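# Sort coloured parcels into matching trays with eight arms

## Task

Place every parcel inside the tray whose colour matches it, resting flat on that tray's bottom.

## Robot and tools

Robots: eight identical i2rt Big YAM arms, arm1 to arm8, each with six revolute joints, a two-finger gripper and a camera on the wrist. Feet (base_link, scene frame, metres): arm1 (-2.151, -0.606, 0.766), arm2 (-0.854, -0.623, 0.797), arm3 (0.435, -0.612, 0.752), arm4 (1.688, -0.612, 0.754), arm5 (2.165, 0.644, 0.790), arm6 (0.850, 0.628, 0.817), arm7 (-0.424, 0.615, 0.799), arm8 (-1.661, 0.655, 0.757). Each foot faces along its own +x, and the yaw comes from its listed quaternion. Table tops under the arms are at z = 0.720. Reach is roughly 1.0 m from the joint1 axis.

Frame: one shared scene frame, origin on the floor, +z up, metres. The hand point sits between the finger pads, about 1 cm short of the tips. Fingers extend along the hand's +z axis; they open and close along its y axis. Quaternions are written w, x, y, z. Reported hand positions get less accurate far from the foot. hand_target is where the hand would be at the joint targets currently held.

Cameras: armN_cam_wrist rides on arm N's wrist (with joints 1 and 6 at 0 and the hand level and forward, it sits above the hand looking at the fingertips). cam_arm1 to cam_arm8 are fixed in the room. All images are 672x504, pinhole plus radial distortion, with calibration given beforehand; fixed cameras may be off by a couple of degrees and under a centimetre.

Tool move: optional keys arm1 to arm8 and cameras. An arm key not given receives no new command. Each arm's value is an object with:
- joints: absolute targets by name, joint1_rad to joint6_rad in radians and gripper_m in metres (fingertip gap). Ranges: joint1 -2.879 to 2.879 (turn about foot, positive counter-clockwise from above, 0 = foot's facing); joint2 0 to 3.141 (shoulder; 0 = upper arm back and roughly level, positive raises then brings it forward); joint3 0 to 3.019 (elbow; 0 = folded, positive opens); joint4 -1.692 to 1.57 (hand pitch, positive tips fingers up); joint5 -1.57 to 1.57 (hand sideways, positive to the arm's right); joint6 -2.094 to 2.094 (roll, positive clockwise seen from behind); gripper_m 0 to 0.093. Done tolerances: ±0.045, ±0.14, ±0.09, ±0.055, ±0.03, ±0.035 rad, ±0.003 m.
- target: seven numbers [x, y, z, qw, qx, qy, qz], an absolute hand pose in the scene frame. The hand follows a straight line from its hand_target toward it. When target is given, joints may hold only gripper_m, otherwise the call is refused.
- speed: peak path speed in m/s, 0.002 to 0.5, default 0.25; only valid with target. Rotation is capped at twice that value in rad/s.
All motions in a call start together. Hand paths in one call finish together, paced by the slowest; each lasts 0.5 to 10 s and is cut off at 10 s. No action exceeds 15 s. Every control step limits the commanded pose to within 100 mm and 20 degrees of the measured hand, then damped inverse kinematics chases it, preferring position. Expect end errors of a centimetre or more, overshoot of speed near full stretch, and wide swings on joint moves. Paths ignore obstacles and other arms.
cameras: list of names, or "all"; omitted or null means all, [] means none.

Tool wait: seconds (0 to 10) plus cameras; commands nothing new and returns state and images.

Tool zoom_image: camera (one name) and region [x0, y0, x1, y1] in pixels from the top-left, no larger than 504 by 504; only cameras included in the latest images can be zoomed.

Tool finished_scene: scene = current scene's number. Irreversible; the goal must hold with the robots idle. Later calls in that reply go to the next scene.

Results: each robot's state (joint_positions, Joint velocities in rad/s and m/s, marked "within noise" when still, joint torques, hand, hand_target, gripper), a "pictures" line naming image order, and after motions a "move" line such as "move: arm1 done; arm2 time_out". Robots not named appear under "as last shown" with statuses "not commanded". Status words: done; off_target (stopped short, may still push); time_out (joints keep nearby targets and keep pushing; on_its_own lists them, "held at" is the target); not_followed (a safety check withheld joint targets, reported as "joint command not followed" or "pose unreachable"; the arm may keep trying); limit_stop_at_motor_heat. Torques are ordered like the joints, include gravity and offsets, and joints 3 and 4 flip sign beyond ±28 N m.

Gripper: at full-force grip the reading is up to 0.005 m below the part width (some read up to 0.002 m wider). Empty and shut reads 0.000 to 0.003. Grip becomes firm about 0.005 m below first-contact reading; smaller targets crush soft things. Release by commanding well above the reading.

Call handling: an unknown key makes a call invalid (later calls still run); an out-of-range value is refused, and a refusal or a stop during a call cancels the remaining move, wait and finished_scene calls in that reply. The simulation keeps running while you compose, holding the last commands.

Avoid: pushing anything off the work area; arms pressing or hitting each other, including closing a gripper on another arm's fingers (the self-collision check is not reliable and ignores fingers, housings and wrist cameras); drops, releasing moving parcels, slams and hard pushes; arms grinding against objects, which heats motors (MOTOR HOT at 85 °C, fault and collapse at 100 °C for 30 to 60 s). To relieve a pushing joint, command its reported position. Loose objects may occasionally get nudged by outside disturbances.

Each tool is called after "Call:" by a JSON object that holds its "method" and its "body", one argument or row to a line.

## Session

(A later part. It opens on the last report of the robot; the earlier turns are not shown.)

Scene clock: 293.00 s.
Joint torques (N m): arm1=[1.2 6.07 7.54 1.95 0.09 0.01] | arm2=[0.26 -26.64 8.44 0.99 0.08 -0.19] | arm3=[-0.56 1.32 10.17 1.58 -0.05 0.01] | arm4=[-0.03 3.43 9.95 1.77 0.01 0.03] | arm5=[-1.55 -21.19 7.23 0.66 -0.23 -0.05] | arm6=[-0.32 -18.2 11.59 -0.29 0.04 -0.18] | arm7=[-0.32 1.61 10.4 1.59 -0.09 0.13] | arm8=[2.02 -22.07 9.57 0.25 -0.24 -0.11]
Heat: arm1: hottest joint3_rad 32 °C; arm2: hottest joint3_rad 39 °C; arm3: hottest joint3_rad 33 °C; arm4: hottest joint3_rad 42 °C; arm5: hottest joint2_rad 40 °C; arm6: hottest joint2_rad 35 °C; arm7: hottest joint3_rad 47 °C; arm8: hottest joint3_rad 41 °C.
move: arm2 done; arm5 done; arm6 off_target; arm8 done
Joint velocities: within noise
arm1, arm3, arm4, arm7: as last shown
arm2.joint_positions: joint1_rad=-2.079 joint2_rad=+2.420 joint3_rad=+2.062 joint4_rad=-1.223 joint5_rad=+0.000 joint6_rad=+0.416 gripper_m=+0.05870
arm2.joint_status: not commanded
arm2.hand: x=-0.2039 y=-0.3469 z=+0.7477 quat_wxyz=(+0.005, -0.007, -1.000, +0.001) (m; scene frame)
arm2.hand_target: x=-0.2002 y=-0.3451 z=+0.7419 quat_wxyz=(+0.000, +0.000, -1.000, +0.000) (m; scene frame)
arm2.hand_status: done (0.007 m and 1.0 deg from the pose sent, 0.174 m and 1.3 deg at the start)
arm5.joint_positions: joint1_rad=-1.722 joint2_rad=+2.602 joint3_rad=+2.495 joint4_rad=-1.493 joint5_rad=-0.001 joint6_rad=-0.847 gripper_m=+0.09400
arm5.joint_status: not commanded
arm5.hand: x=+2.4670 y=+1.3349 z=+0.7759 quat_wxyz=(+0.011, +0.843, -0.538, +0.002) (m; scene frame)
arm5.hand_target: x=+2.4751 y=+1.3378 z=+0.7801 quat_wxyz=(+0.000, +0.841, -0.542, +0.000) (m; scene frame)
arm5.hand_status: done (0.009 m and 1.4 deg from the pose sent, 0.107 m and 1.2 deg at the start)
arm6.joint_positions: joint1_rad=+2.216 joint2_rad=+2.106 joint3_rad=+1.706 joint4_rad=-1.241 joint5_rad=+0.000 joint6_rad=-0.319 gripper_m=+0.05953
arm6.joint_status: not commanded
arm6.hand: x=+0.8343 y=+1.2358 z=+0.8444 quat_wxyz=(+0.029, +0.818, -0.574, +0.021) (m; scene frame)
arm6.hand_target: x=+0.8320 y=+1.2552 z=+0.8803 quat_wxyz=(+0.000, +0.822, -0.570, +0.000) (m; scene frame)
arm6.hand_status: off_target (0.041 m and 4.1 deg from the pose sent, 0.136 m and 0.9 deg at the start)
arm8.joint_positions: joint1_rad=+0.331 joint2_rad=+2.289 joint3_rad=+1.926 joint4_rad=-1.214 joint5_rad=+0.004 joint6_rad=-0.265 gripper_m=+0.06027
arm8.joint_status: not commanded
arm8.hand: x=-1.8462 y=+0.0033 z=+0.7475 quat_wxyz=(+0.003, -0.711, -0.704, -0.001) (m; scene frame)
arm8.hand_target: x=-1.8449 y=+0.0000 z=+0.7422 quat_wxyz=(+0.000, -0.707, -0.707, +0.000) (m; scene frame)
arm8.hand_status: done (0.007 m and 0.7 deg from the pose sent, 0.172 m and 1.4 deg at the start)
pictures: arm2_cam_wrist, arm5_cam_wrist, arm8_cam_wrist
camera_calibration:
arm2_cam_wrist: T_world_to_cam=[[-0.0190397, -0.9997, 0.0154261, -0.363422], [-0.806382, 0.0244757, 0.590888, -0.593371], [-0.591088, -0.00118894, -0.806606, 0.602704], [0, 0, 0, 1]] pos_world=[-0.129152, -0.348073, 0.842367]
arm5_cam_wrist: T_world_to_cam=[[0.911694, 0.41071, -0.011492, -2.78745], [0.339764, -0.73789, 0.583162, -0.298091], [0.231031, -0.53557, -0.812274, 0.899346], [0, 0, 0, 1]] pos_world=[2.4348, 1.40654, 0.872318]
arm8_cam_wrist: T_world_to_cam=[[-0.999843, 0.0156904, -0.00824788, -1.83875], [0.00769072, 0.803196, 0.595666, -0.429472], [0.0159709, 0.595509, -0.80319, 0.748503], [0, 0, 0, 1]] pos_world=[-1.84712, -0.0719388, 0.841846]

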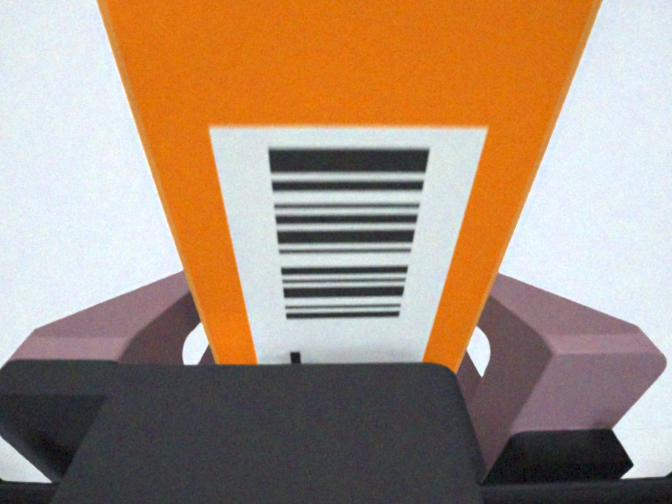

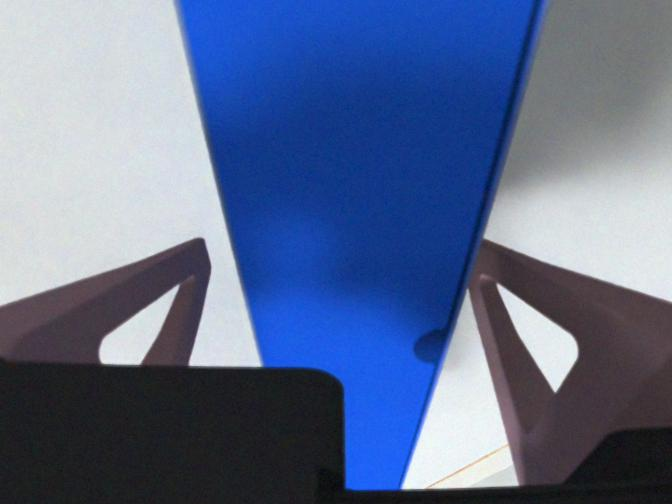

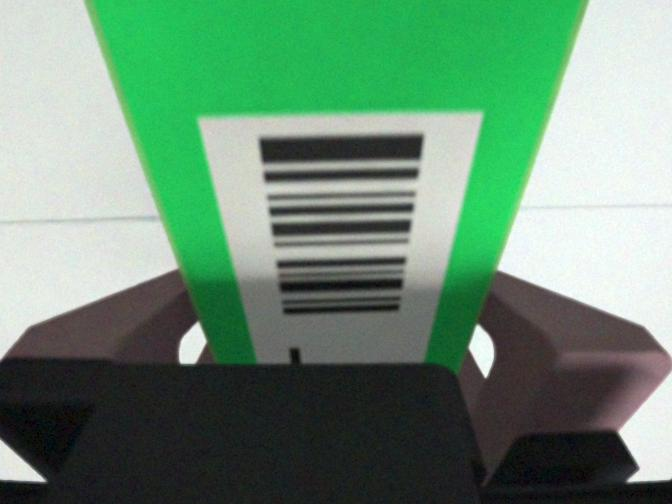

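Call:
{"method": "move", "body": {
  "arm8": {"joints":{"gripper_m":0.093}},
  "arm2": {"joints":{"gripper_m":0.093}},
  "arm5": {"joints":{"gripper_m":0.035}},
  "cameras": ["arm5_cam_wrist","arm6_cam_wrist","cam_arm6"]
}}

Call:
{"method": "move", "body": {
  "arm8": {"target":[-1.845,0.0,0.92,0,0.7071,0.7071,0],"speed":0.25},
  "arm2": {"target":[-0.20,-0.345,0.92,0,0,1,0],"speed":0.25},
  "arm5": {"target":[2.475,1.338,0.90,0,0.8406,-0.5417,0],"speed":0.2},
  "arm6": {"target":[0.81,1.15,0.93,0,0.8216,-0.570,0],"speed":0.2},
  "cameras": ["arm5_cam_wrist","arm6_cam_wrist","cam_arm6","arm8_cam_wrist","arm2_cam_wrist"]
}}

Scene clock: 305.80 s.
Joint torques (N m): arm1=[1.2 5.83 7.56 1.98 0.11 0.02] | arm2=[0.32 -26.34 8.44 0.9 0.08 -0.19] | arm3=[-0.62 1.14 10.18 1.61 -0.04 0] | arm4=[-0.03 3.49 9.96 1.77 0.01 0.03] | arm5=[-1.73 -22.71 7.28 0.65 -0.21 -0.03] | arm6=[-0.32 -18.08 11.6 -0.27 0.04 -0.18] | arm7=[-0.32 1.38 10.41 1.61 -0.09 0.11] | arm8=[2.02 -21.77 9.62 0.23 -0.22 -0.1]
Heat: arm1: hottest joint3_rad 32 °C; arm2: hottest joint3_rad 38 °C; arm3: hottest joint3_rad 33 °C; arm4: hottest joint3_rad 42 °C; arm5: hottest joint2_rad 39 °C; arm6: hottest joint3_rad 36 °C; arm7: hottest joint3_rad 47 °C; arm8: hottest joint3_rad 39 °C.
move: arm2 done; arm5 off_target; arm8 done
Joint velocities: within noise
arm1, arm3, arm4, arm6, arm7: as last shown
arm2.joint_positions: joint1_rad=-2.079 joint2_rad=+2.420 joint3_rad=+2.062 joint4_rad=-1.220 joint5_rad=+0.000 joint6_rad=+0.415 gripper_m=+0.09281
arm2.joint_status: all done
arm2.hand: x=-0.2033 y=-0.3467 z=+0.7477 quat_wxyz=(+0.003, -0.007, -1.000, +0.001) (m; scene frame)
arm2.hand_target: x=-0.2002 y=-0.3451 z=+0.7419 quat_wxyz=(+0.000, +0.000, -1.000, +0.000) (m; scene frame)
arm2.hand_status: not commanded
arm5.joint_positions: joint1_rad=-1.722 joint2_rad=+2.602 joint3_rad=+2.495 joint4_rad=-1.493 joint5_rad=-0.001 joint6_rad=-0.847 gripper_m=+0.05551
arm5.joint_status: gripper_m off_target (ended at +0.05554, target +0.03500)
arm5.hand: x=+2.4672 y=+1.3351 z=+0.7759 quat_wxyz=(+0.011, +0.843, -0.538, +0.002) (m; scene frame)
arm5.hand_target: x=+2.4750 y=+1.3378 z=+0.7801 quat_wxyz=(+0.000, +0.841, -0.542, +0.000) (m; scene frame)
arm5.hand_status: not commanded
arm6.hand_target: x=+0.8320 y=+1.2553 z=+0.8803 quat_wxyz=(+0.000, +0.822, -0.570, +0.000) (m; scene frame)
arm8.joint_positions: joint1_rad=+0.331 joint2_rad=+2.289 joint3_rad=+1.926 joint4_rad=-1.214 joint5_rad=+0.004 joint6_rad=-0.265 gripper_m=+0.09283
arm8.joint_status: all done
arm8.hand: x=-1.8462 y=+0.0033 z=+0.7475 quat_wxyz=(+0.003, -0.711, -0.704, -0.001) (m; scene frame)
arm8.hand_target: x=-1.8449 y=+0.0000 z=+0.7422 quat_wxyz=(+0.000, -0.707, -0.707, +0.000) (m; scene frame)
arm8.hand_status: not commanded
pictures: arm5_cam_wrist, arm6_cam_wrist, cam_arm6
camera_calibration:
arm5_cam_wrist: T_world_to_cam=[[0.911678, 0.410769, -0.0105958, -2.78831], [0.339397, -0.738236, 0.582939, -0.296443], [0.231631, -0.535049, -0.812447, 0.897355], [0, 0, 0, 1]] pos_world=[2.4348, 1.40664, 0.872317]
arm6_cam_wrist: T_world_to_cam=[[0.938325, 0.345357, -0.0165852, -1.19707], [0.278364, -0.726115, 0.628705, 0.140094], [0.205085, -0.594546, -0.777467, 1.34447], [0, 0, 0, 1]] pos_world=[0.808517, 1.31449, 0.937348]

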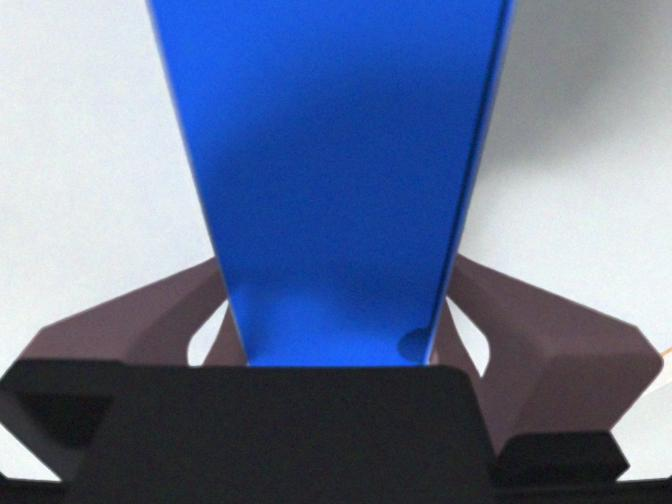

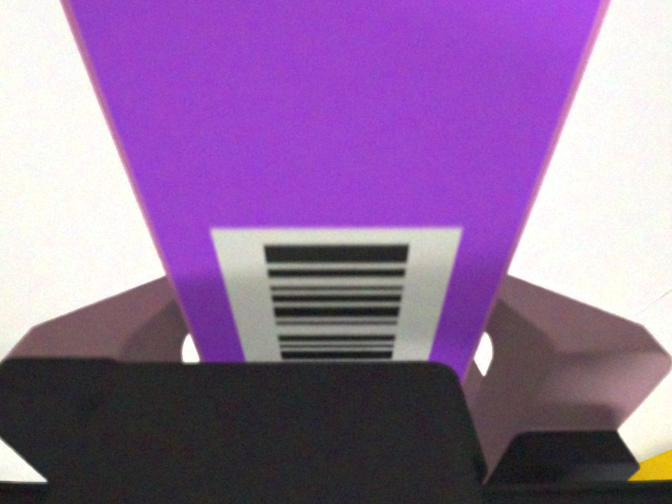

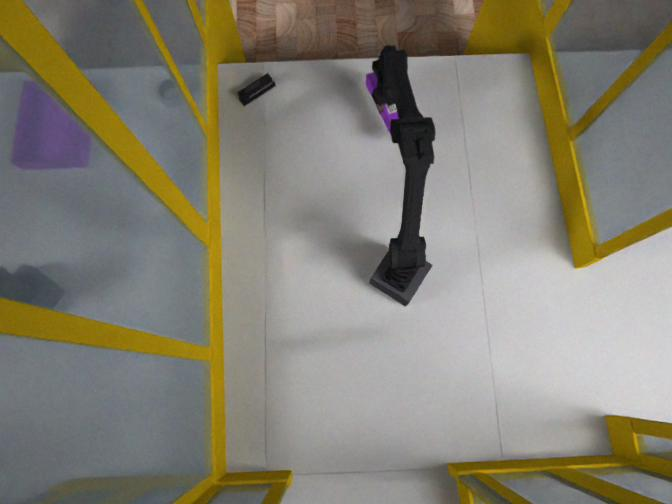

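Scene clock: 307.50 s.
Joint torques (N m): arm1=[1.32 5.6 7.57 1.92 0.11 0.02] | arm2=[0.32 -25.17 12.12 0.17 0.08 -0.18] | arm3=[-0.5 1.2 10.19 1.61 -0.05 0.01] | arm4=[-0.03 3.43 9.95 1.76 0.01 0.03] | arm5=[-1.26 -22.18 10.07 -0.03 -0.24 -0.07] | arm6=[0.15 -14.68 7.9 0.39 0.02 0] | arm7=[-0.38 1.61 10.45 1.63 -0.09 0.12] | arm8=[1.96 -20.31 14.79 -0.58 -0.22 -0.1]
Heat: arm1: hottest joint3_rad 32 °C; arm2: hottest joint3_rad 38 °C; arm3: hottest joint3_rad 33 °C; arm4: hottest joint3_rad 42 °C; arm5: hottest joint2_rad 39 °C; arm6: hottest joint3_rad 36 °C; arm7: hottest joint3_rad 47 °C; arm8: hottest joint3_rad 39 °C.
move: arm2 done; arm5 off_target; arm6 off_target; arm8 off_target
Joint velocities: within noise
arm1, arm3, arm4, arm7: as last shown
arm2.joint_positions: joint1_rad=-2.079 joint2_rad=+2.291 joint3_rad=+2.278 joint4_rad=-1.573 joint5_rad=+0.000 joint6_rad=+0.415 gripper_m=+0.09292
arm2.joint_status: not commanded
arm2.hand: x=-0.2089 y=-0.3492 z=+0.9175 quat_wxyz=(+0.007, -0.007, -1.000, +0.002) (m; scene frame)
arm2.hand_target: x=-0.2005 y=-0.3452 z=+0.9198 quat_wxyz=(-0.001, +0.000, -1.000, +0.000) (m; scene frame)
arm2.hand_status: done (0.010 m and 1.1 deg from the pose sent, 0.172 m and 0.9 deg at the start)
arm5.joint_positions: joint1_rad=-1.722 joint2_rad=+2.547 joint3_rad=+2.643 joint4_rad=-1.675 joint5_rad=-0.001 joint6_rad=-0.847 gripper_m=+0.05551
arm5.joint_status: not commanded
arm5.hand: x=+2.4659 y=+1.3324 z=+0.8727 quat_wxyz=(+0.000, +0.843, -0.538, +0.000) (m; scene frame)
arm5.hand_target: x=+2.4744 y=+1.3364 z=+0.8998 quat_wxyz=(-0.024, +0.840, -0.542, -0.004) (m; scene frame)
arm5.hand_status: off_target (0.029 m and 0.5 deg from the pose sent, 0.124 m and 1.4 deg at the start; a joint's target at an end of its range on 32 of 51 steps)
arm6.joint_positions: joint1_rad=+2.257 joint2_rad=+1.801 joint3_rad=+1.422 joint4_rad=-1.233 joint5_rad=+0.000 joint6_rad=-0.289 gripper_m=+0.05953
arm6.joint_status: not commanded
arm6.hand: x=+0.8151 y=+1.1462 z=+0.9138 quat_wxyz=(+0.016, +0.822, -0.570, +0.013) (m; scene frame)
arm6.hand_target: x=+0.8101 y=+1.1499 z=+0.9299 quat_wxyz=(+0.000, +0.822, -0.570, +0.000) (m; scene frame)
arm6.hand_status: off_target (0.017 m and 2.4 deg from the pose sent, 0.124 m and 4.1 deg at the start)
arm8.joint_positions: joint1_rad=+0.331 joint2_rad=+2.171 joint3_rad=+2.166 joint4_rad=-1.585 joint5_rad=+0.004 joint6_rad=-0.265 gripper_m=+0.09292
arm8.joint_status: not commanded
arm8.hand: x=-1.8438 y=+0.0119 z=+0.9146 quat_wxyz=(+0.006, -0.711, -0.704, -0.007) (m; scene frame)
arm8.hand_target: x=-1.8448 y=+0.0006 z=+0.9199 quat_wxyz=(+0.000, -0.707, -0.707, +0.001) (m; scene frame)
arm8.hand_status: off_target (0.013 m and 1.2 deg from the pose sent, 0.173 m and 0.7 deg at the start; pose on its path clipped on 4 of 51 steps)
pictures: arm2_cam_wrist, arm5_cam_wrist, arm6_cam_wrist, arm8_cam_wrist, cam_arm6
camera_calibration:
arm2_cam_wrist: T_world_to_cam=[[-0.0185321, -0.999679, 0.0172903, -0.370036], [-0.803892, 0.0251806, 0.594242, -0.699871], [-0.594486, -0.00288696, -0.804101, 0.733101], [0, 0, 0, 1]] pos_world=[-0.13366, -0.350177, 1.01178]
arm5_cam_wrist: T_world_to_cam=[[0.911695, 0.410835, 0.00519286, -2.79892], [0.334479, -0.749471, 0.571329, -0.31722], [0.238614, -0.519141, -0.820705, 0.943637], [0, 0, 0, 1]] pos_world=[2.4327, 1.40203, 0.970219]
arm6_cam_wrist: T_world_to_cam=[[0.934137, 0.356864, -0.00593524, -1.16647], [0.286989, -0.741137, 0.606921, 0.0667426], [0.21219, -0.568651, -0.79474, 1.32935], [0, 0, 0, 1]] pos_world=[0.788412, 1.22167, 1.00906]
arm8_cam_wrist: T_world_to_cam=[[-0.999804, 0.0158187, -0.0118927, -1.83174], [0.00536268, 0.794992, 0.606596, -0.550117], [0.0190502, 0.606413, -0.794921, 0.875499], [0, 0, 0, 1]] pos_world=[-1.84511, -0.0646, 1.00787]

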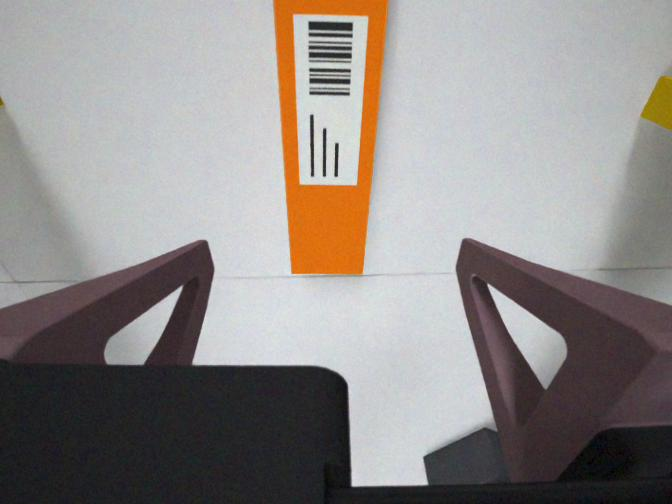

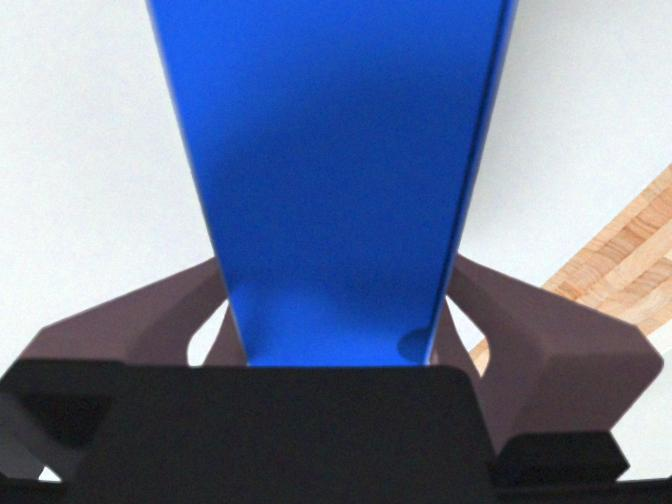

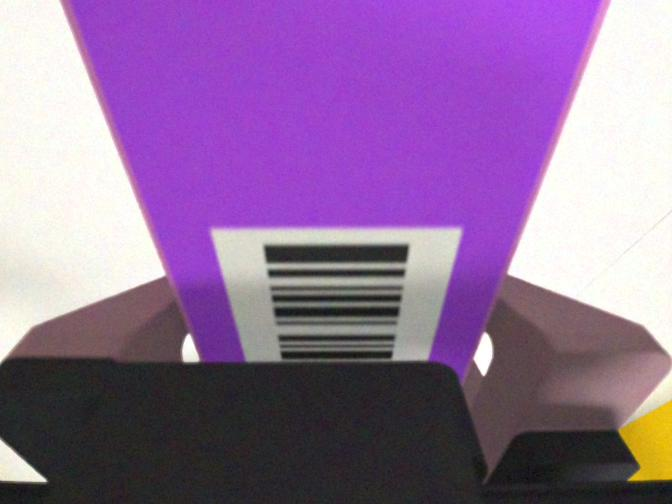

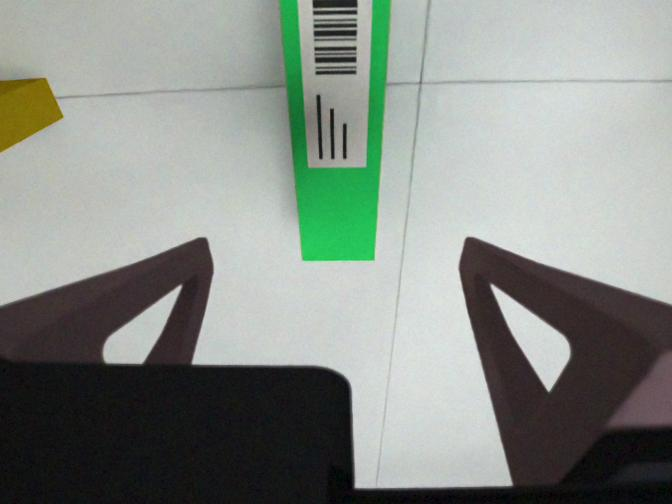

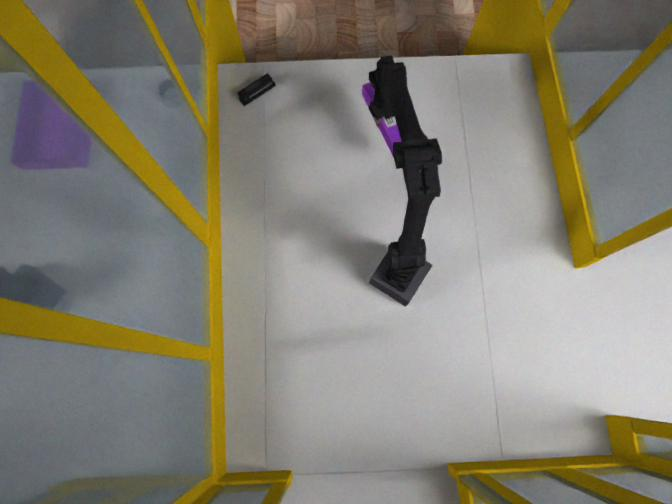

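Call:
{"method": "move", "body": {
  "arm8": {"joints":{"joint2_rad":0.5,"joint3_rad":1.43,"joint4_rad":-1.45}},
  "arm2": {"joints":{"joint2_rad":0.5,"joint3_rad":1.43,"joint4_rad":-1.45}},
  "arm5": {"target":[2.337,1.038,1.0,0,0.8406,-0.5417,0],"speed":0.45},
  "arm6": {"target":[0.821,1.047,1.0,0,0.9367,-0.350,0],"speed":0.45},
  "arm1": {"joints":{"joint1_rad":1.526}},
  "arm3": {"joints":{"joint1_rad":0.213}},
  "cameras": ["cam_arm6"]
}}

Call:
{"method": "move", "body": {
  "arm5": {"joints":{"joint1_rad":1.567}},
  "arm6": {"joints":{"joint1_rad":-1.157}},
  "arm1": {"target":[-1.845,0.0,0.90,0,-0.7071,0.7071,0],"speed":0.4},
  "arm3": {"target":[-0.20,-0.345,0.90,0,1,0,0],"speed":0.4},
  "cameras": ["arm1_cam_wrist","arm3_cam_wrist","cam_arm6","cam_arm5"]
}}

Scene clock: 341.67 s.
Joint torques (N m): arm1=[2.26 5.48 7.58 2.03 0.11 0.03] | arm2=[0.32 4.72 6.28 2.26 0.06 -0.22] | arm3=[-1.73 1.2 10.17 1.62 -0.04 0.01] | arm4=[0.03 3.43 9.95 1.77 0.01 0.03] | arm5=[-0.85 -9.58 7.2 0.8 -0.2 0.04] | arm6=[-0.38 -10.46 8.29 -0.2 -0.09 -0.19] | arm7=[-0.21 1.55 10.41 1.59 -0.08 0.11] | arm8=[1.96 5.25 7.19 1.72 -0.2 -0.09]
Heat: arm1: hottest joint3_rad 32 °C; arm2: hottest joint3_rad 44 °C; arm3: hottest joint3_rad 33 °C; arm4: hottest joint3_rad 42 °C; arm5: hottest joint2_rad 39 °C; arm6: hottest joint2_rad 36 °C; arm7: hottest joint3_rad 47 °C; arm8: hottest joint3_rad 44 °C.
move: arm1 done; arm2 done; arm3 done; arm5 done; arm6 off_target; arm8 done
Joint velocities: within noise
arm1.joint_positions: joint1_rad=+1.514 joint2_rad=+0.456 joint3_rad=+1.438 joint4_rad=-1.139 joint5_rad=+0.063 joint6_rad=-0.074 gripper_m=+0.09397
arm1.joint_status: all done
arm1.hand: x=-2.0664 y=-0.4572 z=+1.4023 quat_wxyz=(-0.578, +0.404, -0.647, -0.291) (m; scene frame)
arm1.hand_target: x=-2.0706 y=-0.4609 z=+1.4101 quat_wxyz=(-0.583, +0.404, -0.639, -0.299) (m; scene frame)
arm1.hand_status: not commanded
arm2.joint_positions: joint1_rad=-2.079 joint2_rad=+0.498 joint3_rad=+1.432 joint4_rad=-1.458 joint5_rad=+0.000 joint6_rad=+0.415 gripper_m=+0.09292
arm2.joint_status: all done
arm2.hand: x=-0.7051 y=-0.5607 z=+1.3526 quat_wxyz=(-0.459, -0.006, -0.866, -0.199) (m; scene frame)
arm2.hand_target: x=-0.7030 y=-0.5599 z=+1.3530 quat_wxyz=(-0.462, -0.001, -0.865, -0.197) (m; scene frame)
arm2.hand_status: not commanded
arm3.joint_positions: joint1_rad=+0.227 joint2_rad=+0.566 joint3_rad=+1.355 joint4_rad=-1.309 joint5_rad=+0.226 joint6_rad=-0.408 gripper_m=+0.09396
arm3.joint_status: all done
arm3.hand: x=+0.2452 y=-0.4974 z=+1.2930 quat_wxyz=(-0.285, +0.861, -0.044, -0.420) (m; scene frame)
arm3.hand_target: x=+0.2491 y=-0.4958 z=+1.3063 quat_wxyz=(-0.292, +0.853, -0.052, -0.430) (m; scene frame)
arm3.hand_status: not commanded
arm4, arm7: as last shown
arm5.joint_positions: joint1_rad=-1.722 joint2_rad=+1.481 joint3_rad=+1.315 joint4_rad=-1.430 joint5_rad=-0.001 joint6_rad=-0.847 gripper_m=+0.05551
arm5.joint_status: not commanded
arm5.hand: x=+2.3349 y=+1.0330 z=+0.9983 quat_wxyz=(+0.009, +0.843, -0.538, +0.002) (m; scene frame)
arm5.hand_target: x=+2.3370 y=+1.0378 z=+1.0000 quat_wxyz=(+0.000, +0.841, -0.542, +0.000) (m; scene frame)
arm5.hand_status: done (0.006 m and 1.2 deg from the pose sent, 0.346 m and 0.5 deg at the start; pose on its path clipped on 12 of 65 steps)
arm6.joint_positions: joint1_rad=+2.257 joint2_rad=+1.483 joint3_rad=+1.230 joint4_rad=-1.335 joint5_rad=+0.002 joint6_rad=-0.775 gripper_m=+0.05953
arm6.joint_status: not commanded
arm6.hand: x=+0.8222 y=+1.0491 z=+0.9894 quat_wxyz=(+0.007, +0.935, -0.356, +0.004) (m; scene frame)
arm6.hand_target: x=+0.8211 y=+1.0470 z=+0.9999 quat_wxyz=(+0.000, +0.937, -0.350, +0.000) (m; scene frame)
arm6.hand_status: off_target (0.011 m and 1.2 deg from the pose sent, 0.132 m and 28.6 deg at the start)
arm8.joint_positions: joint1_rad=+0.331 joint2_rad=+0.501 joint3_rad=+1.434 joint4_rad=-1.460 joint5_rad=+0.004 joint6_rad=-0.265 gripper_m=+0.09293
arm8.joint_status: all done
arm8.hand: x=-1.7062 y=+0.4998 z=+1.3129 quat_wxyz=(-0.245, -0.616, -0.609, +0.435) (m; scene frame)
arm8.hand_target: x=-1.7057 y=+0.4982 z=+1.3132 quat_wxyz=(-0.246, -0.612, -0.611, +0.437) (m; scene frame)
arm8.hand_status: not commanded
pictures: cam_arm6

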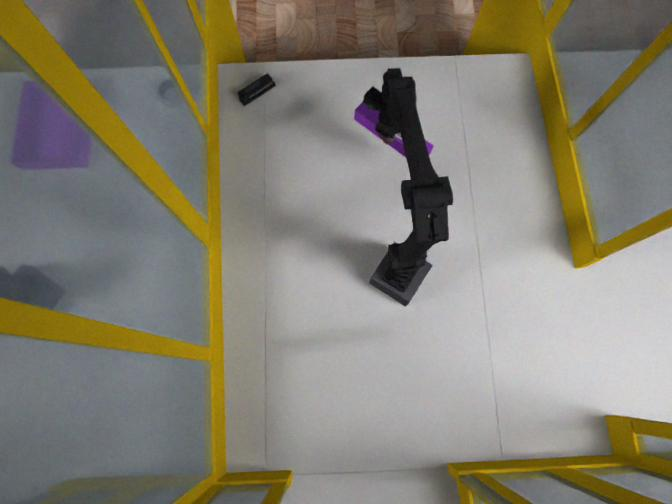

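Scene clock: 344.80 s.
Joint torques (N m): arm1=[2.43 -19.25 12.41 -0.21 0.14 -0.07] | arm2=[0.32 4.72 6.28 2.25 0.06 -0.22] | arm3=[-1.85 -23.65 14.32 -0.42 -0.31 -0.16] | arm4=[-0.03 3.43 9.96 1.76 0.01 0.03] | arm5=[-0.5 -11.22 7.13 0.17 -0.17 -0.01] | arm6=[-0.91 -10.46 8.32 -0.17 -0.08 -0.17] | arm7=[-0.32 1.49 10.43 1.62 -0.09 0.11] | arm8=[2.2 5.13 7.16 1.69 -0.2 -0.08]
Heat: arm1: hottest joint3_rad 33 °C; arm2: hottest joint3_rad 44 °C; arm3: hottest joint3_rad 34 °C; arm4: hottest joint3_rad 42 °C; arm5: hottest joint2_rad 39 °C; arm6: hottest joint2_rad 36 °C; arm7: hottest joint3_rad 47 °C; arm8: hottest joint3_rad 43 °C.
move: arm1 off_target; arm3 off_target; arm5 done; arm6 done
Joint velocities: within noise
arm1.joint_positions: joint1_rad=+1.513 joint2_rad=+2.156 joint3_rad=+2.082 joint4_rad=-1.504 joint5_rad=-0.011 joint6_rad=-0.463 gripper_m=+0.09397
arm1.joint_status: not commanded
arm1.hand: x=-1.8443 y=-0.0132 z=+0.8956 quat_wxyz=(+0.007, +0.700, -0.714, +0.001) (m; scene frame)
arm1.hand_target: x=-1.8455 y=-0.0005 z=+0.8999 quat_wxyz=(+0.000, +0.707, -0.707, +0.000) (m; scene frame)
arm1.hand_status: off_target (0.014 m and 1.4 deg from the pose sent, 0.714 m and 84.0 deg at the start)
arm2, arm4, arm7, arm8: as last shown
arm3.joint_positions: joint1_rad=+0.224 joint2_rad=+2.207 joint3_rad=+2.173 joint4_rad=-1.567 joint5_rad=-0.003 joint6_rad=-0.389 gripper_m=+0.09396
arm3.joint_status: not commanded
arm3.hand: x=-0.1910 y=-0.3577 z=+0.8852 quat_wxyz=(+0.004, +1.000, +0.001, +0.017) (m; scene frame)
arm3.hand_target: x=-0.1989 y=-0.3453 z=+0.9000 quat_wxyz=(-0.001, +1.000, +0.000, -0.001) (m; scene frame)
arm3.hand_status: off_target (0.021 m and 2.0 deg from the pose sent, 0.613 m and 61.2 deg at the start)
arm5.joint_positions: joint1_rad=+1.567 joint2_rad=+1.501 joint3_rad=+1.315 joint4_rad=-1.413 joint5_rad=-0.002 joint6_rad=-0.845 gripper_m=+0.05547
arm5.joint_status: all done
arm5.hand: x=+2.0508 y=+0.2263 z=+0.9839 quat_wxyz=(-0.002, +0.475, +0.880, +0.017) (m; scene frame)
arm5.hand_target: x=+2.0508 y=+0.2267 z=+0.9939 quat_wxyz=(+0.000, +0.478, +0.878, +0.007) (m; scene frame)
arm5.hand_status: not commanded
arm6.joint_positions: joint1_rad=-1.152 joint2_rad=+1.483 joint3_rad=+1.229 joint4_rad=-1.336 joint5_rad=+0.002 joint6_rad=-0.776 gripper_m=+0.05957
arm6.joint_status: all done
arm6.hand: x=+0.7662 y=+0.2153 z=+0.9893 quat_wxyz=(+0.004, -0.477, -0.879, -0.008) (m; scene frame)
arm6.hand_target: x=+0.7649 y=+0.2174 z=+0.9998 quat_wxyz=(+0.000, -0.475, -0.880, +0.000) (m; scene frame)
arm6.hand_status: not commanded
pictures: arm1_cam_wrist, arm3_cam_wrist, cam_arm5, cam_arm6
camera_calibration:
arm1_cam_wrist: T_world_to_cam=[[0.999304, -0.0346497, -0.01384, 1.85599], [-0.0200422, -0.811364, 0.584198, -0.566175], [-0.0314716, -0.583513, -0.811493, 0.787659], [0, 0, 0, 1]] pos_world=[-1.84125, 0.0645451, 0.995625]
arm3_cam_wrist: T_world_to_cam=[[0.00321017, 0.999994, 0.00105854, 0.356187], [0.79315, -0.00319083, 0.609018, -0.382943], [0.609018, -0.00111547, -0.793155, 0.942065], [0, 0, 0, 1]] pos_world=[-0.271147, -0.356356, 0.980046]

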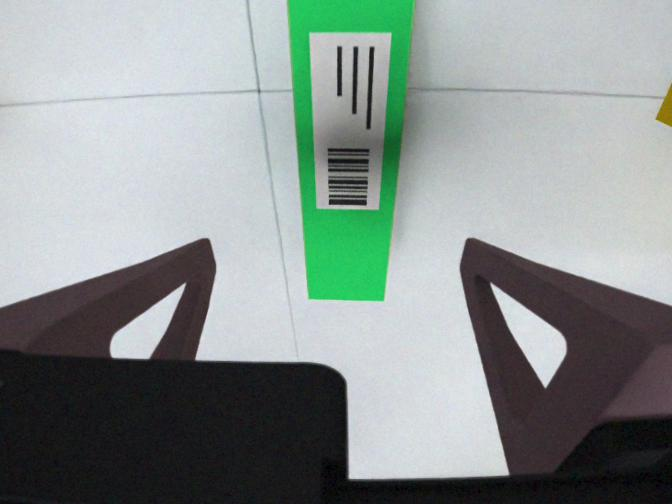

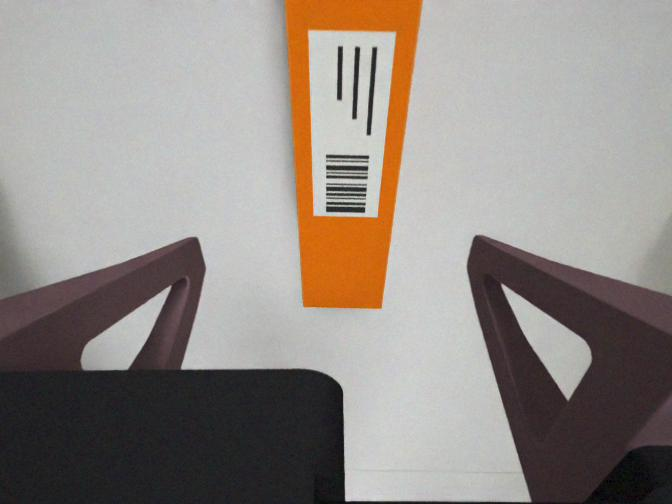

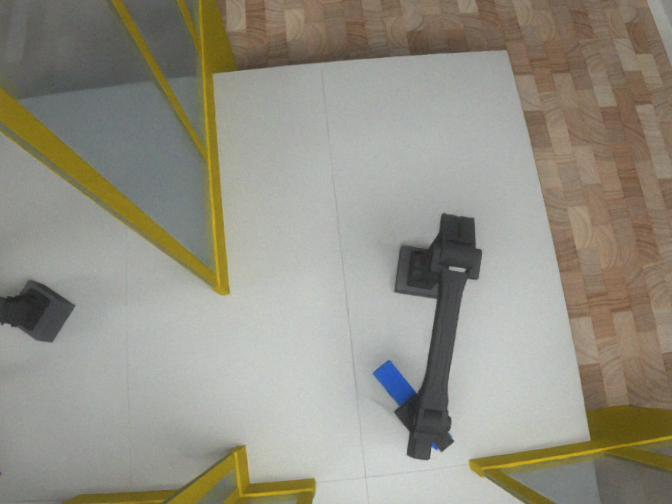

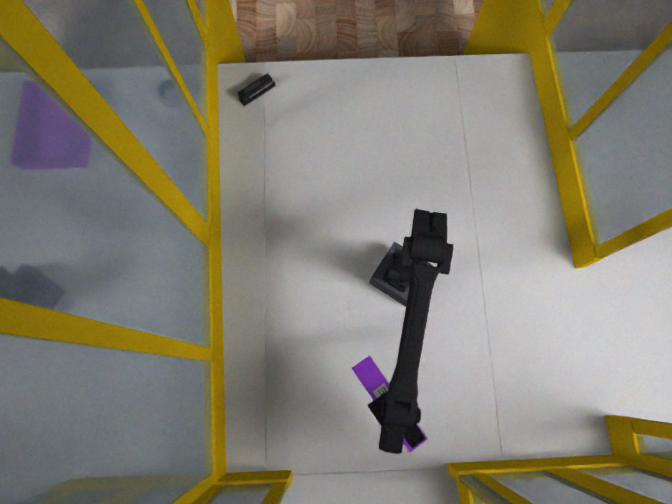

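Call:
{"method": "move", "body": {
  "arm1": {"target":[-1.839,0.0,0.742,0,-0.7071,0.7071,0],"speed":0.2},
  "arm3": {"target":[-0.198,-0.336,0.742,0,1,0,0],"speed":0.2},
  "arm5": {"target":[2.0,0.02,0.90,-0.299,0.641,0.641,-0.299],"speed":0.3},
  "arm6": {"target":[0.72,0.0,0.92,0,0.7071,0.7071,0],"speed":0.35},
  "cameras": ["arm1_cam_wrist","arm3_cam_wrist","cam_arm6","cam_arm5","arm5_cam_wrist"]
}}

Scene clock: 366.33 s.
Joint torques (N m): arm1=[1.67 -19.6 7.76 0.76 0.13 -0.07] | arm2=[0.26 4.66 6.28 2.26 0.06 -0.22] | arm3=[-2.08 -24.47 9.02 0.62 -0.3 -0.23] | arm4=[-0.03 3.43 9.95 1.77 0.01 0.03] | arm5=[-0.03 -16.91 9.46 -0.01 0.6 0.11] | arm6=[-0.97 -15.09 12.57 -0.24 0.08 0] | arm7=[-0.26 1.61 10.45 1.55 -0.09 0.12] | arm8=[2.2 5.01 7.09 1.63 -0.21 -0.07]
Heat: arm1: hottest joint3_rad 35 °C; arm2: hottest joint3_rad 40 °C; arm3: hottest joint3_rad 34 °C; arm4: hottest joint3_rad 42 °C; arm5: hottest joint3_rad 40 °C; arm6: hottest joint3_rad 36 °C; arm7: hottest joint3_rad 47 °C; arm8: hottest joint3_rad 39 °C.
move: arm1 off_target; arm3 off_target; arm5 off_target; arm6 off_target
Joint velocities: within noise
arm1.joint_positions: joint1_rad=+1.513 joint2_rad=+2.278 joint3_rad=+1.929 joint4_rad=-1.199 joint5_rad=-0.011 joint6_rad=-0.469 gripper_m=+0.09397
arm1.joint_status: not commanded
arm1.hand: x=-1.8359 y=+0.0006 z=+0.7587 quat_wxyz=(-0.007, +0.703, -0.711, -0.004) (m; scene frame)
arm1.hand_target: x=-1.8392 y=-0.0003 z=+0.7422 quat_wxyz=(+0.000, +0.707, -0.707, +0.000) (m; scene frame)
arm1.hand_status: off_target (0.017 m and 1.1 deg from the pose sent, 0.154 m and 1.4 deg at the start)
arm2, arm4, arm7, arm8: as last shown
arm3.joint_positions: joint1_rad=+0.214 joint2_rad=+2.308 joint3_rad=+1.982 joint4_rad=-1.251 joint5_rad=-0.003 joint6_rad=-0.396 gripper_m=+0.09396
arm3.joint_status: not commanded
arm3.hand: x=-0.1985 y=-0.3468 z=+0.7465 quat_wxyz=(+0.000, +1.000, +0.000, +0.005) (m; scene frame)
arm3.hand_target: x=-0.1979 y=-0.3360 z=+0.7422 quat_wxyz=(+0.000, +1.000, +0.000, +0.000) (m; scene frame)
arm3.hand_status: off_target (0.012 m and 0.6 deg from the pose sent, 0.145 m and 2.0 deg at the start)
arm5.joint_positions: joint1_rad=+1.775 joint2_rad=+2.060 joint3_rad=+1.652 joint4_rad=-1.131 joint5_rad=+0.871 joint6_rad=-0.091 gripper_m=+0.05544
arm5.joint_status: not commanded
arm5.hand: x=+1.9977 y=+0.0358 z=+0.8824 quat_wxyz=(-0.311, +0.634, +0.649, -0.283) (m; scene frame)
arm5.hand_target: x=+2.0003 y=+0.0210 z=+0.9001 quat_wxyz=(-0.299, +0.641, +0.641, -0.299) (m; scene frame)
arm5.hand_status: off_target (0.024 m and 2.6 deg from the pose sent, 0.228 m and 60.5 deg at the start)
arm6.joint_positions: joint1_rad=-1.152 joint2_rad=+2.071 joint3_rad=+1.821 joint4_rad=-1.354 joint5_rad=-0.002 joint6_rad=-0.214 gripper_m=+0.05957
arm6.joint_status: not commanded
arm6.hand: x=+0.7264 y=+0.0159 z=+0.9070 quat_wxyz=(+0.009, -0.702, -0.712, -0.014) (m; scene frame)
arm6.hand_target: x=+0.7200 y=+0.0009 z=+0.9202 quat_wxyz=(+0.000, -0.707, -0.707, +0.000) (m; scene frame)
arm6.hand_status: off_target (0.021 m and 2.1 deg from the pose sent, 0.231 m and 33.1 deg at the start)
pictures: arm1_cam_wrist, arm3_cam_wrist, arm5_cam_wrist, cam_arm5, cam_arm6
camera_calibration:
arm1_cam_wrist: T_world_to_cam=[[0.999615, -0.0277345, -0.00091793, 1.83698], [-0.0224187, -0.826634, 0.562293, -0.462576], [-0.0163537, -0.562056, -0.826937, 0.724305], [0, 0, 0, 1]] pos_world=[-1.8348, 0.0756666, 0.860745]
arm3_cam_wrist: T_world_to_cam=[[0.0054814, 0.999934, 0.0100817, 0.339143], [0.80724, -0.010375, 0.590132, -0.278085], [0.590198, 0.00490359, -0.807244, 0.84544], [0, 0, 0, 1]] pos_world=[-0.276355, -0.346152, 0.843164]
arm5_cam_wrist: T_world_to_cam=[[-0.643125, -0.0238386, 0.76539, 0.611318], [0.441586, 0.805041, 0.39612, -1.25288], [-0.625613, 0.59274, -0.507215, 1.80025], [0, 0, 0, 1]] pos_world=[2.07267, -0.0438869, 0.941508]

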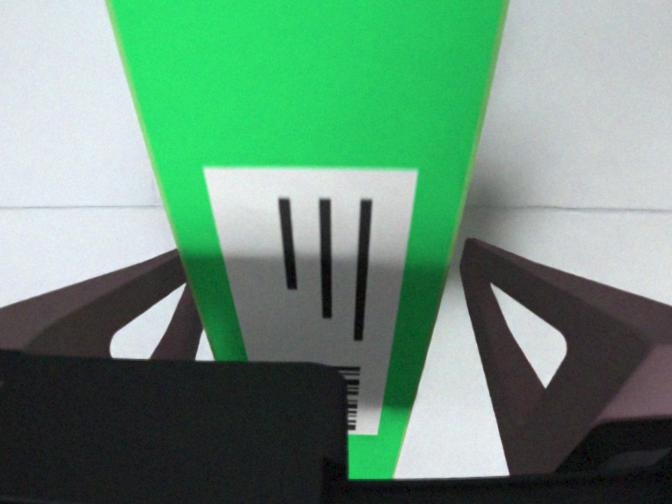

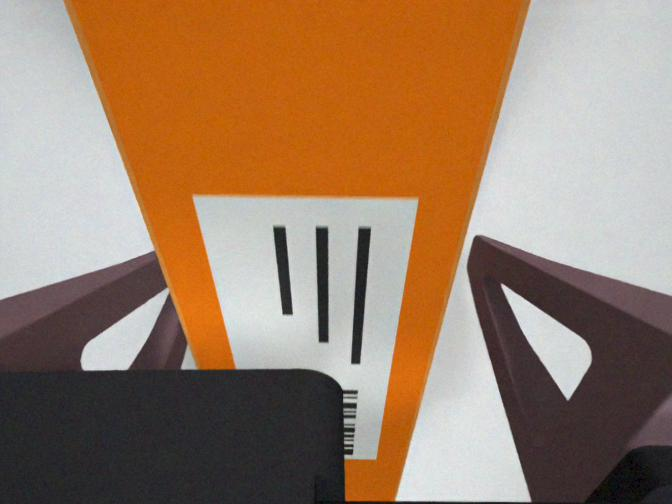

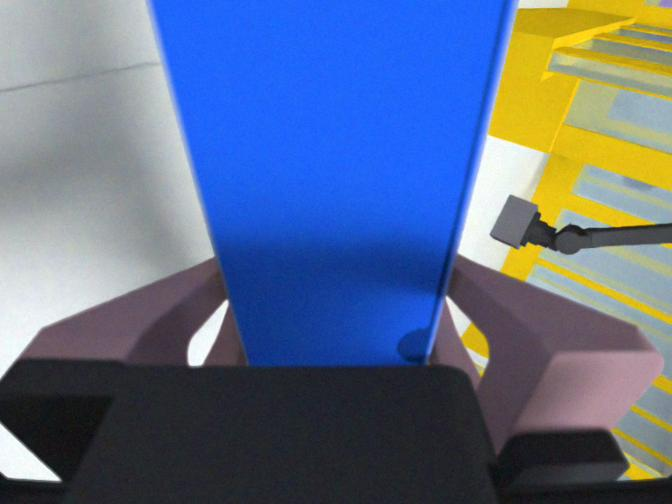

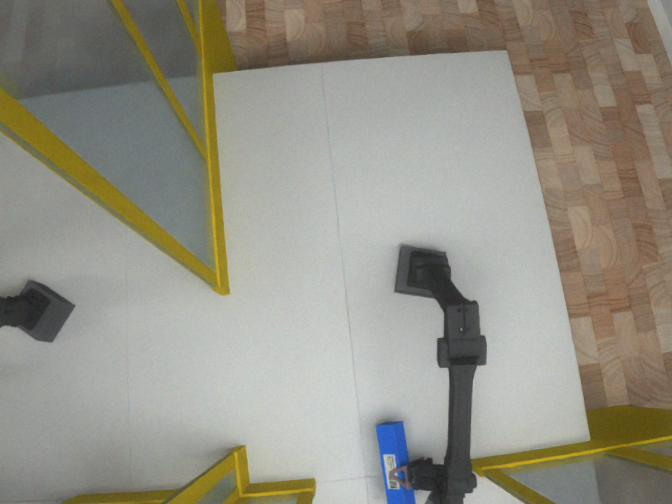

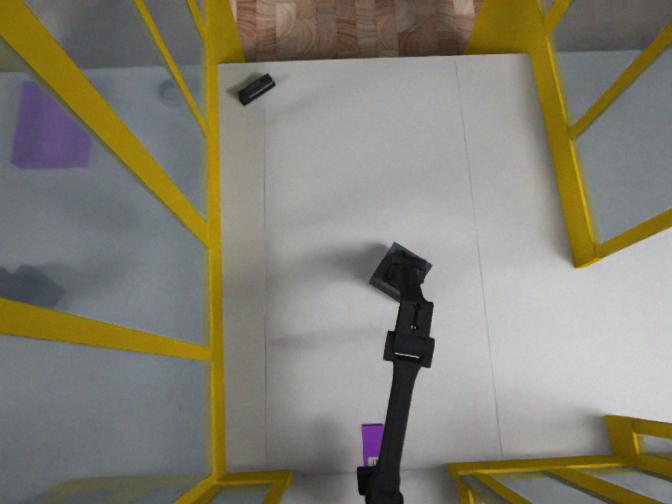

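Call:
{"method": "move", "body": {
  "arm1": {"joints":{"gripper_m":0.05}},
  "arm3": {"target":[-0.189,-0.336,0.742,0,1,0,0],"speed":0.2},
  "arm5": {"target":[2.0,0.01,0.788,-0.299,0.641,0.641,-0.299],"speed":0.15},
  "arm6": {"target":[0.72,-0.01,0.742,0,0.7071,0.7071,0],"speed":0.18},
  "cameras": ["arm3_cam_wrist","arm6_cam_wrist","cam_arm4"]
}}

Call:
{"method": "zoom_image", "body": {
  "camera": "cam_arm4",
  "region": [260, 0, 500, 180]
}}

Scene clock: 377.20 s.
Joint torques (N m): arm1=[1.26 -19.96 7.64 0.81 0.13 -0.08] | arm2=[0.32 4.72 6.28 2.26 0.06 -0.22] | arm3=[-2.2 -26.11 7.8 0.62 -0.29 -0.22] | arm4=[-0.03 3.49 9.96 1.76 0.01 0.03] | arm5=[-0.56 -17.67 6.24 0.91 0.55 0.08] | arm6=[-0.62 -16.21 7.9 0.53 0.08 0] | arm7=[-0.32 1.73 10.44 1.58 -0.09 0.13] | arm8=[2.32 5.07 7.12 1.65 -0.21 -0.08]
Heat: arm1: hottest joint3_rad 36 °C; arm2: hottest joint3_rad 39 °C; arm3: hottest joint2_rad 34 °C; arm4: hottest joint3_rad 42 °C; arm5: hottest joint3_rad 41 °C; arm6: hottest joint2_rad 36 °C; arm7: hottest joint3_rad 47 °C; arm8: hottest joint3_rad 38 °C.
move: arm1 off_target; arm3 off_target; arm5 done; arm6 done
Joint velocities: within noise
arm1.joint_positions: joint1_rad=+1.513 joint2_rad=+2.278 joint3_rad=+1.929 joint4_rad=-1.199 joint5_rad=-0.010 joint6_rad=-0.470 gripper_m=+0.05935
arm1.joint_status: gripper_m off_target (ended at +0.05938, target +0.05000)
arm1.hand: x=-1.8358 y=+0.0006 z=+0.7587 quat_wxyz=(-0.007, +0.703, -0.711, -0.004) (m; scene frame)
arm1.hand_target: x=-1.8393 y=-0.0003 z=+0.7422 quat_wxyz=(+0.000, +0.707, -0.707, +0.000) (m; scene frame)
arm1.hand_status: not commanded
arm2, arm8: as last shown
arm3.joint_positions: joint1_rad=+0.211 joint2_rad=+2.308 joint3_rad=+1.951 joint4_rad=-1.233 joint5_rad=-0.003 joint6_rad=-0.400 gripper_m=+0.09396
arm3.joint_status: not commanded
arm3.hand: x=-0.1907 y=-0.3471 z=+0.7353 quat_wxyz=(+0.002, +1.000, +0.000, +0.011) (m; scene frame)
arm3.hand_target: x=-0.1889 y=-0.3360 z=+0.7421 quat_wxyz=(+0.000, +1.000, +0.000, +0.000) (m; scene frame)
arm3.hand_status: off_target (0.013 m and 1.3 deg from the pose sent, 0.015 m and 0.6 deg at the start)
arm4.joint_positions: joint1_rad=-0.202 joint2_rad=+0.526 joint3_rad=+1.372 joint4_rad=-1.530 joint5_rad=+0.176 joint6_rad=+0.279 gripper_m=+0.09396
arm4.joint_status: not commanded
arm4.hand: x=+1.8391 y=-0.5129 z=+1.2624 quat_wxyz=(-0.405, +0.175, -0.887, -0.138) (m; scene frame)
arm4.hand_target: x=+1.8372 y=-0.5146 z=+1.2716 quat_wxyz=(-0.414, +0.173, -0.882, -0.143) (m; scene frame)
arm4.hand_status: not commanded
arm5.joint_positions: joint1_rad=+1.775 joint2_rad=+2.228 joint3_rad=+1.652 joint4_rad=-0.955 joint5_rad=+0.871 joint6_rad=-0.086 gripper_m=+0.05544
arm5.joint_status: not commanded
arm5.hand: x=+1.9969 y=+0.0179 z=+0.7822 quat_wxyz=(-0.308, +0.637, +0.646, -0.287) (m; scene frame)
arm5.hand_target: x=+2.0001 y=+0.0101 z=+0.7881 quat_wxyz=(-0.299, +0.641, +0.641, -0.299) (m; scene frame)
arm5.hand_status: done (0.010 m and 1.9 deg from the pose sent, 0.098 m and 2.5 deg at the start)
arm6.joint_positions: joint1_rad=-1.152 joint2_rad=+2.288 joint3_rad=+1.744 joint4_rad=-1.038 joint5_rad=-0.002 joint6_rad=-0.210 gripper_m=+0.05957
arm6.joint_status: not commanded
arm6.hand: x=+0.7222 y=-0.0049 z=+0.7450 quat_wxyz=(+0.003, -0.703, -0.711, -0.005) (m; scene frame)
arm6.hand_target: x=+0.7200 y=-0.0099 z=+0.7421 quat_wxyz=(+0.000, -0.707, -0.707, +0.000) (m; scene frame)
arm6.hand_status: done (0.006 m and 0.9 deg from the pose sent, 0.167 m and 2.1 deg at the start)
arm7.joint_positions: joint1_rad=-0.316 joint2_rad=+0.535 joint3_rad=+1.368 joint4_rad=-1.177 joint5_rad=-0.073 joint6_rad=-0.126 gripper_m=+0.09396
arm7.joint_status: not commanded
arm7.hand: x=-0.2873 y=+0.4416 z=+1.3804 quat_wxyz=(-0.508, -0.311, -0.757, +0.270) (m; scene frame)
arm7.hand_target: x=-0.2897 y=+0.4449 z=+1.3917 quat_wxyz=(-0.517, -0.307, -0.750, +0.275) (m; scene frame)
arm7.hand_status: not commanded
pictures: arm3_cam_wrist, arm6_cam_wrist, cam_arm4
camera_calibration:
arm3_cam_wrist: T_world_to_cam=[[0.00469183, 0.999977, 0.00488629, 0.343251], [0.799983, -0.00668524, 0.599985, -0.285138], [0.600004, 0.00109393, -0.799996, 0.827071], [0, 0, 0, 1]] pos_world=[-0.269751, -0.346054, 0.831055]
arm6_cam_wrist: T_world_to_cam=[[-0.999842, -0.0174926, 0.00306786, 0.718248], [-0.0124096, 0.811716, 0.58392, -0.416226], [-0.0127045, 0.58379, -0.811805, 0.741102], [0, 0, 0, 1]] pos_world=[0.722385, -0.0822265, 0.84247]

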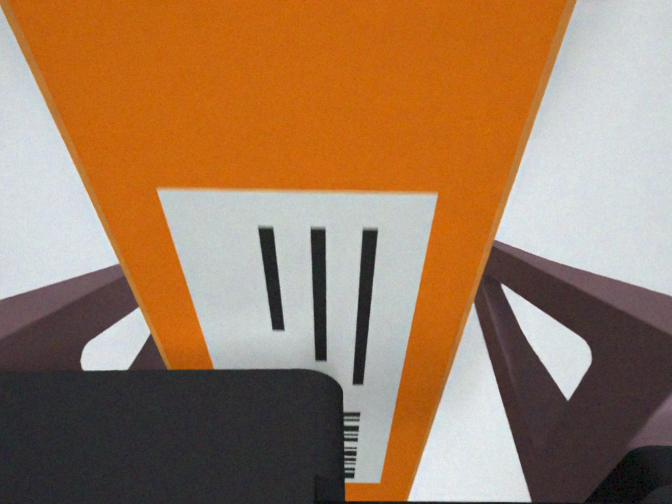

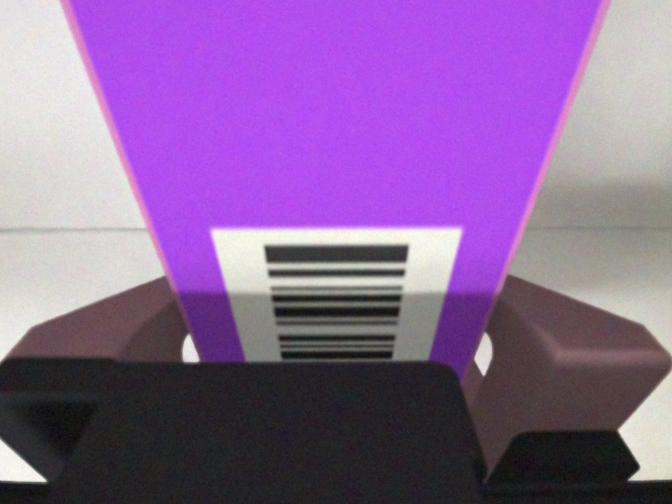

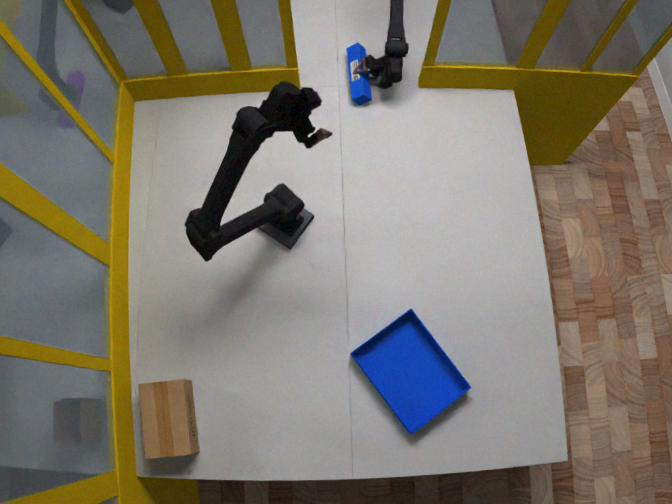

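Scaled by 2.100.

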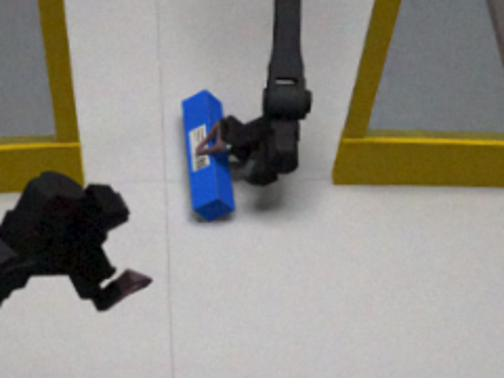

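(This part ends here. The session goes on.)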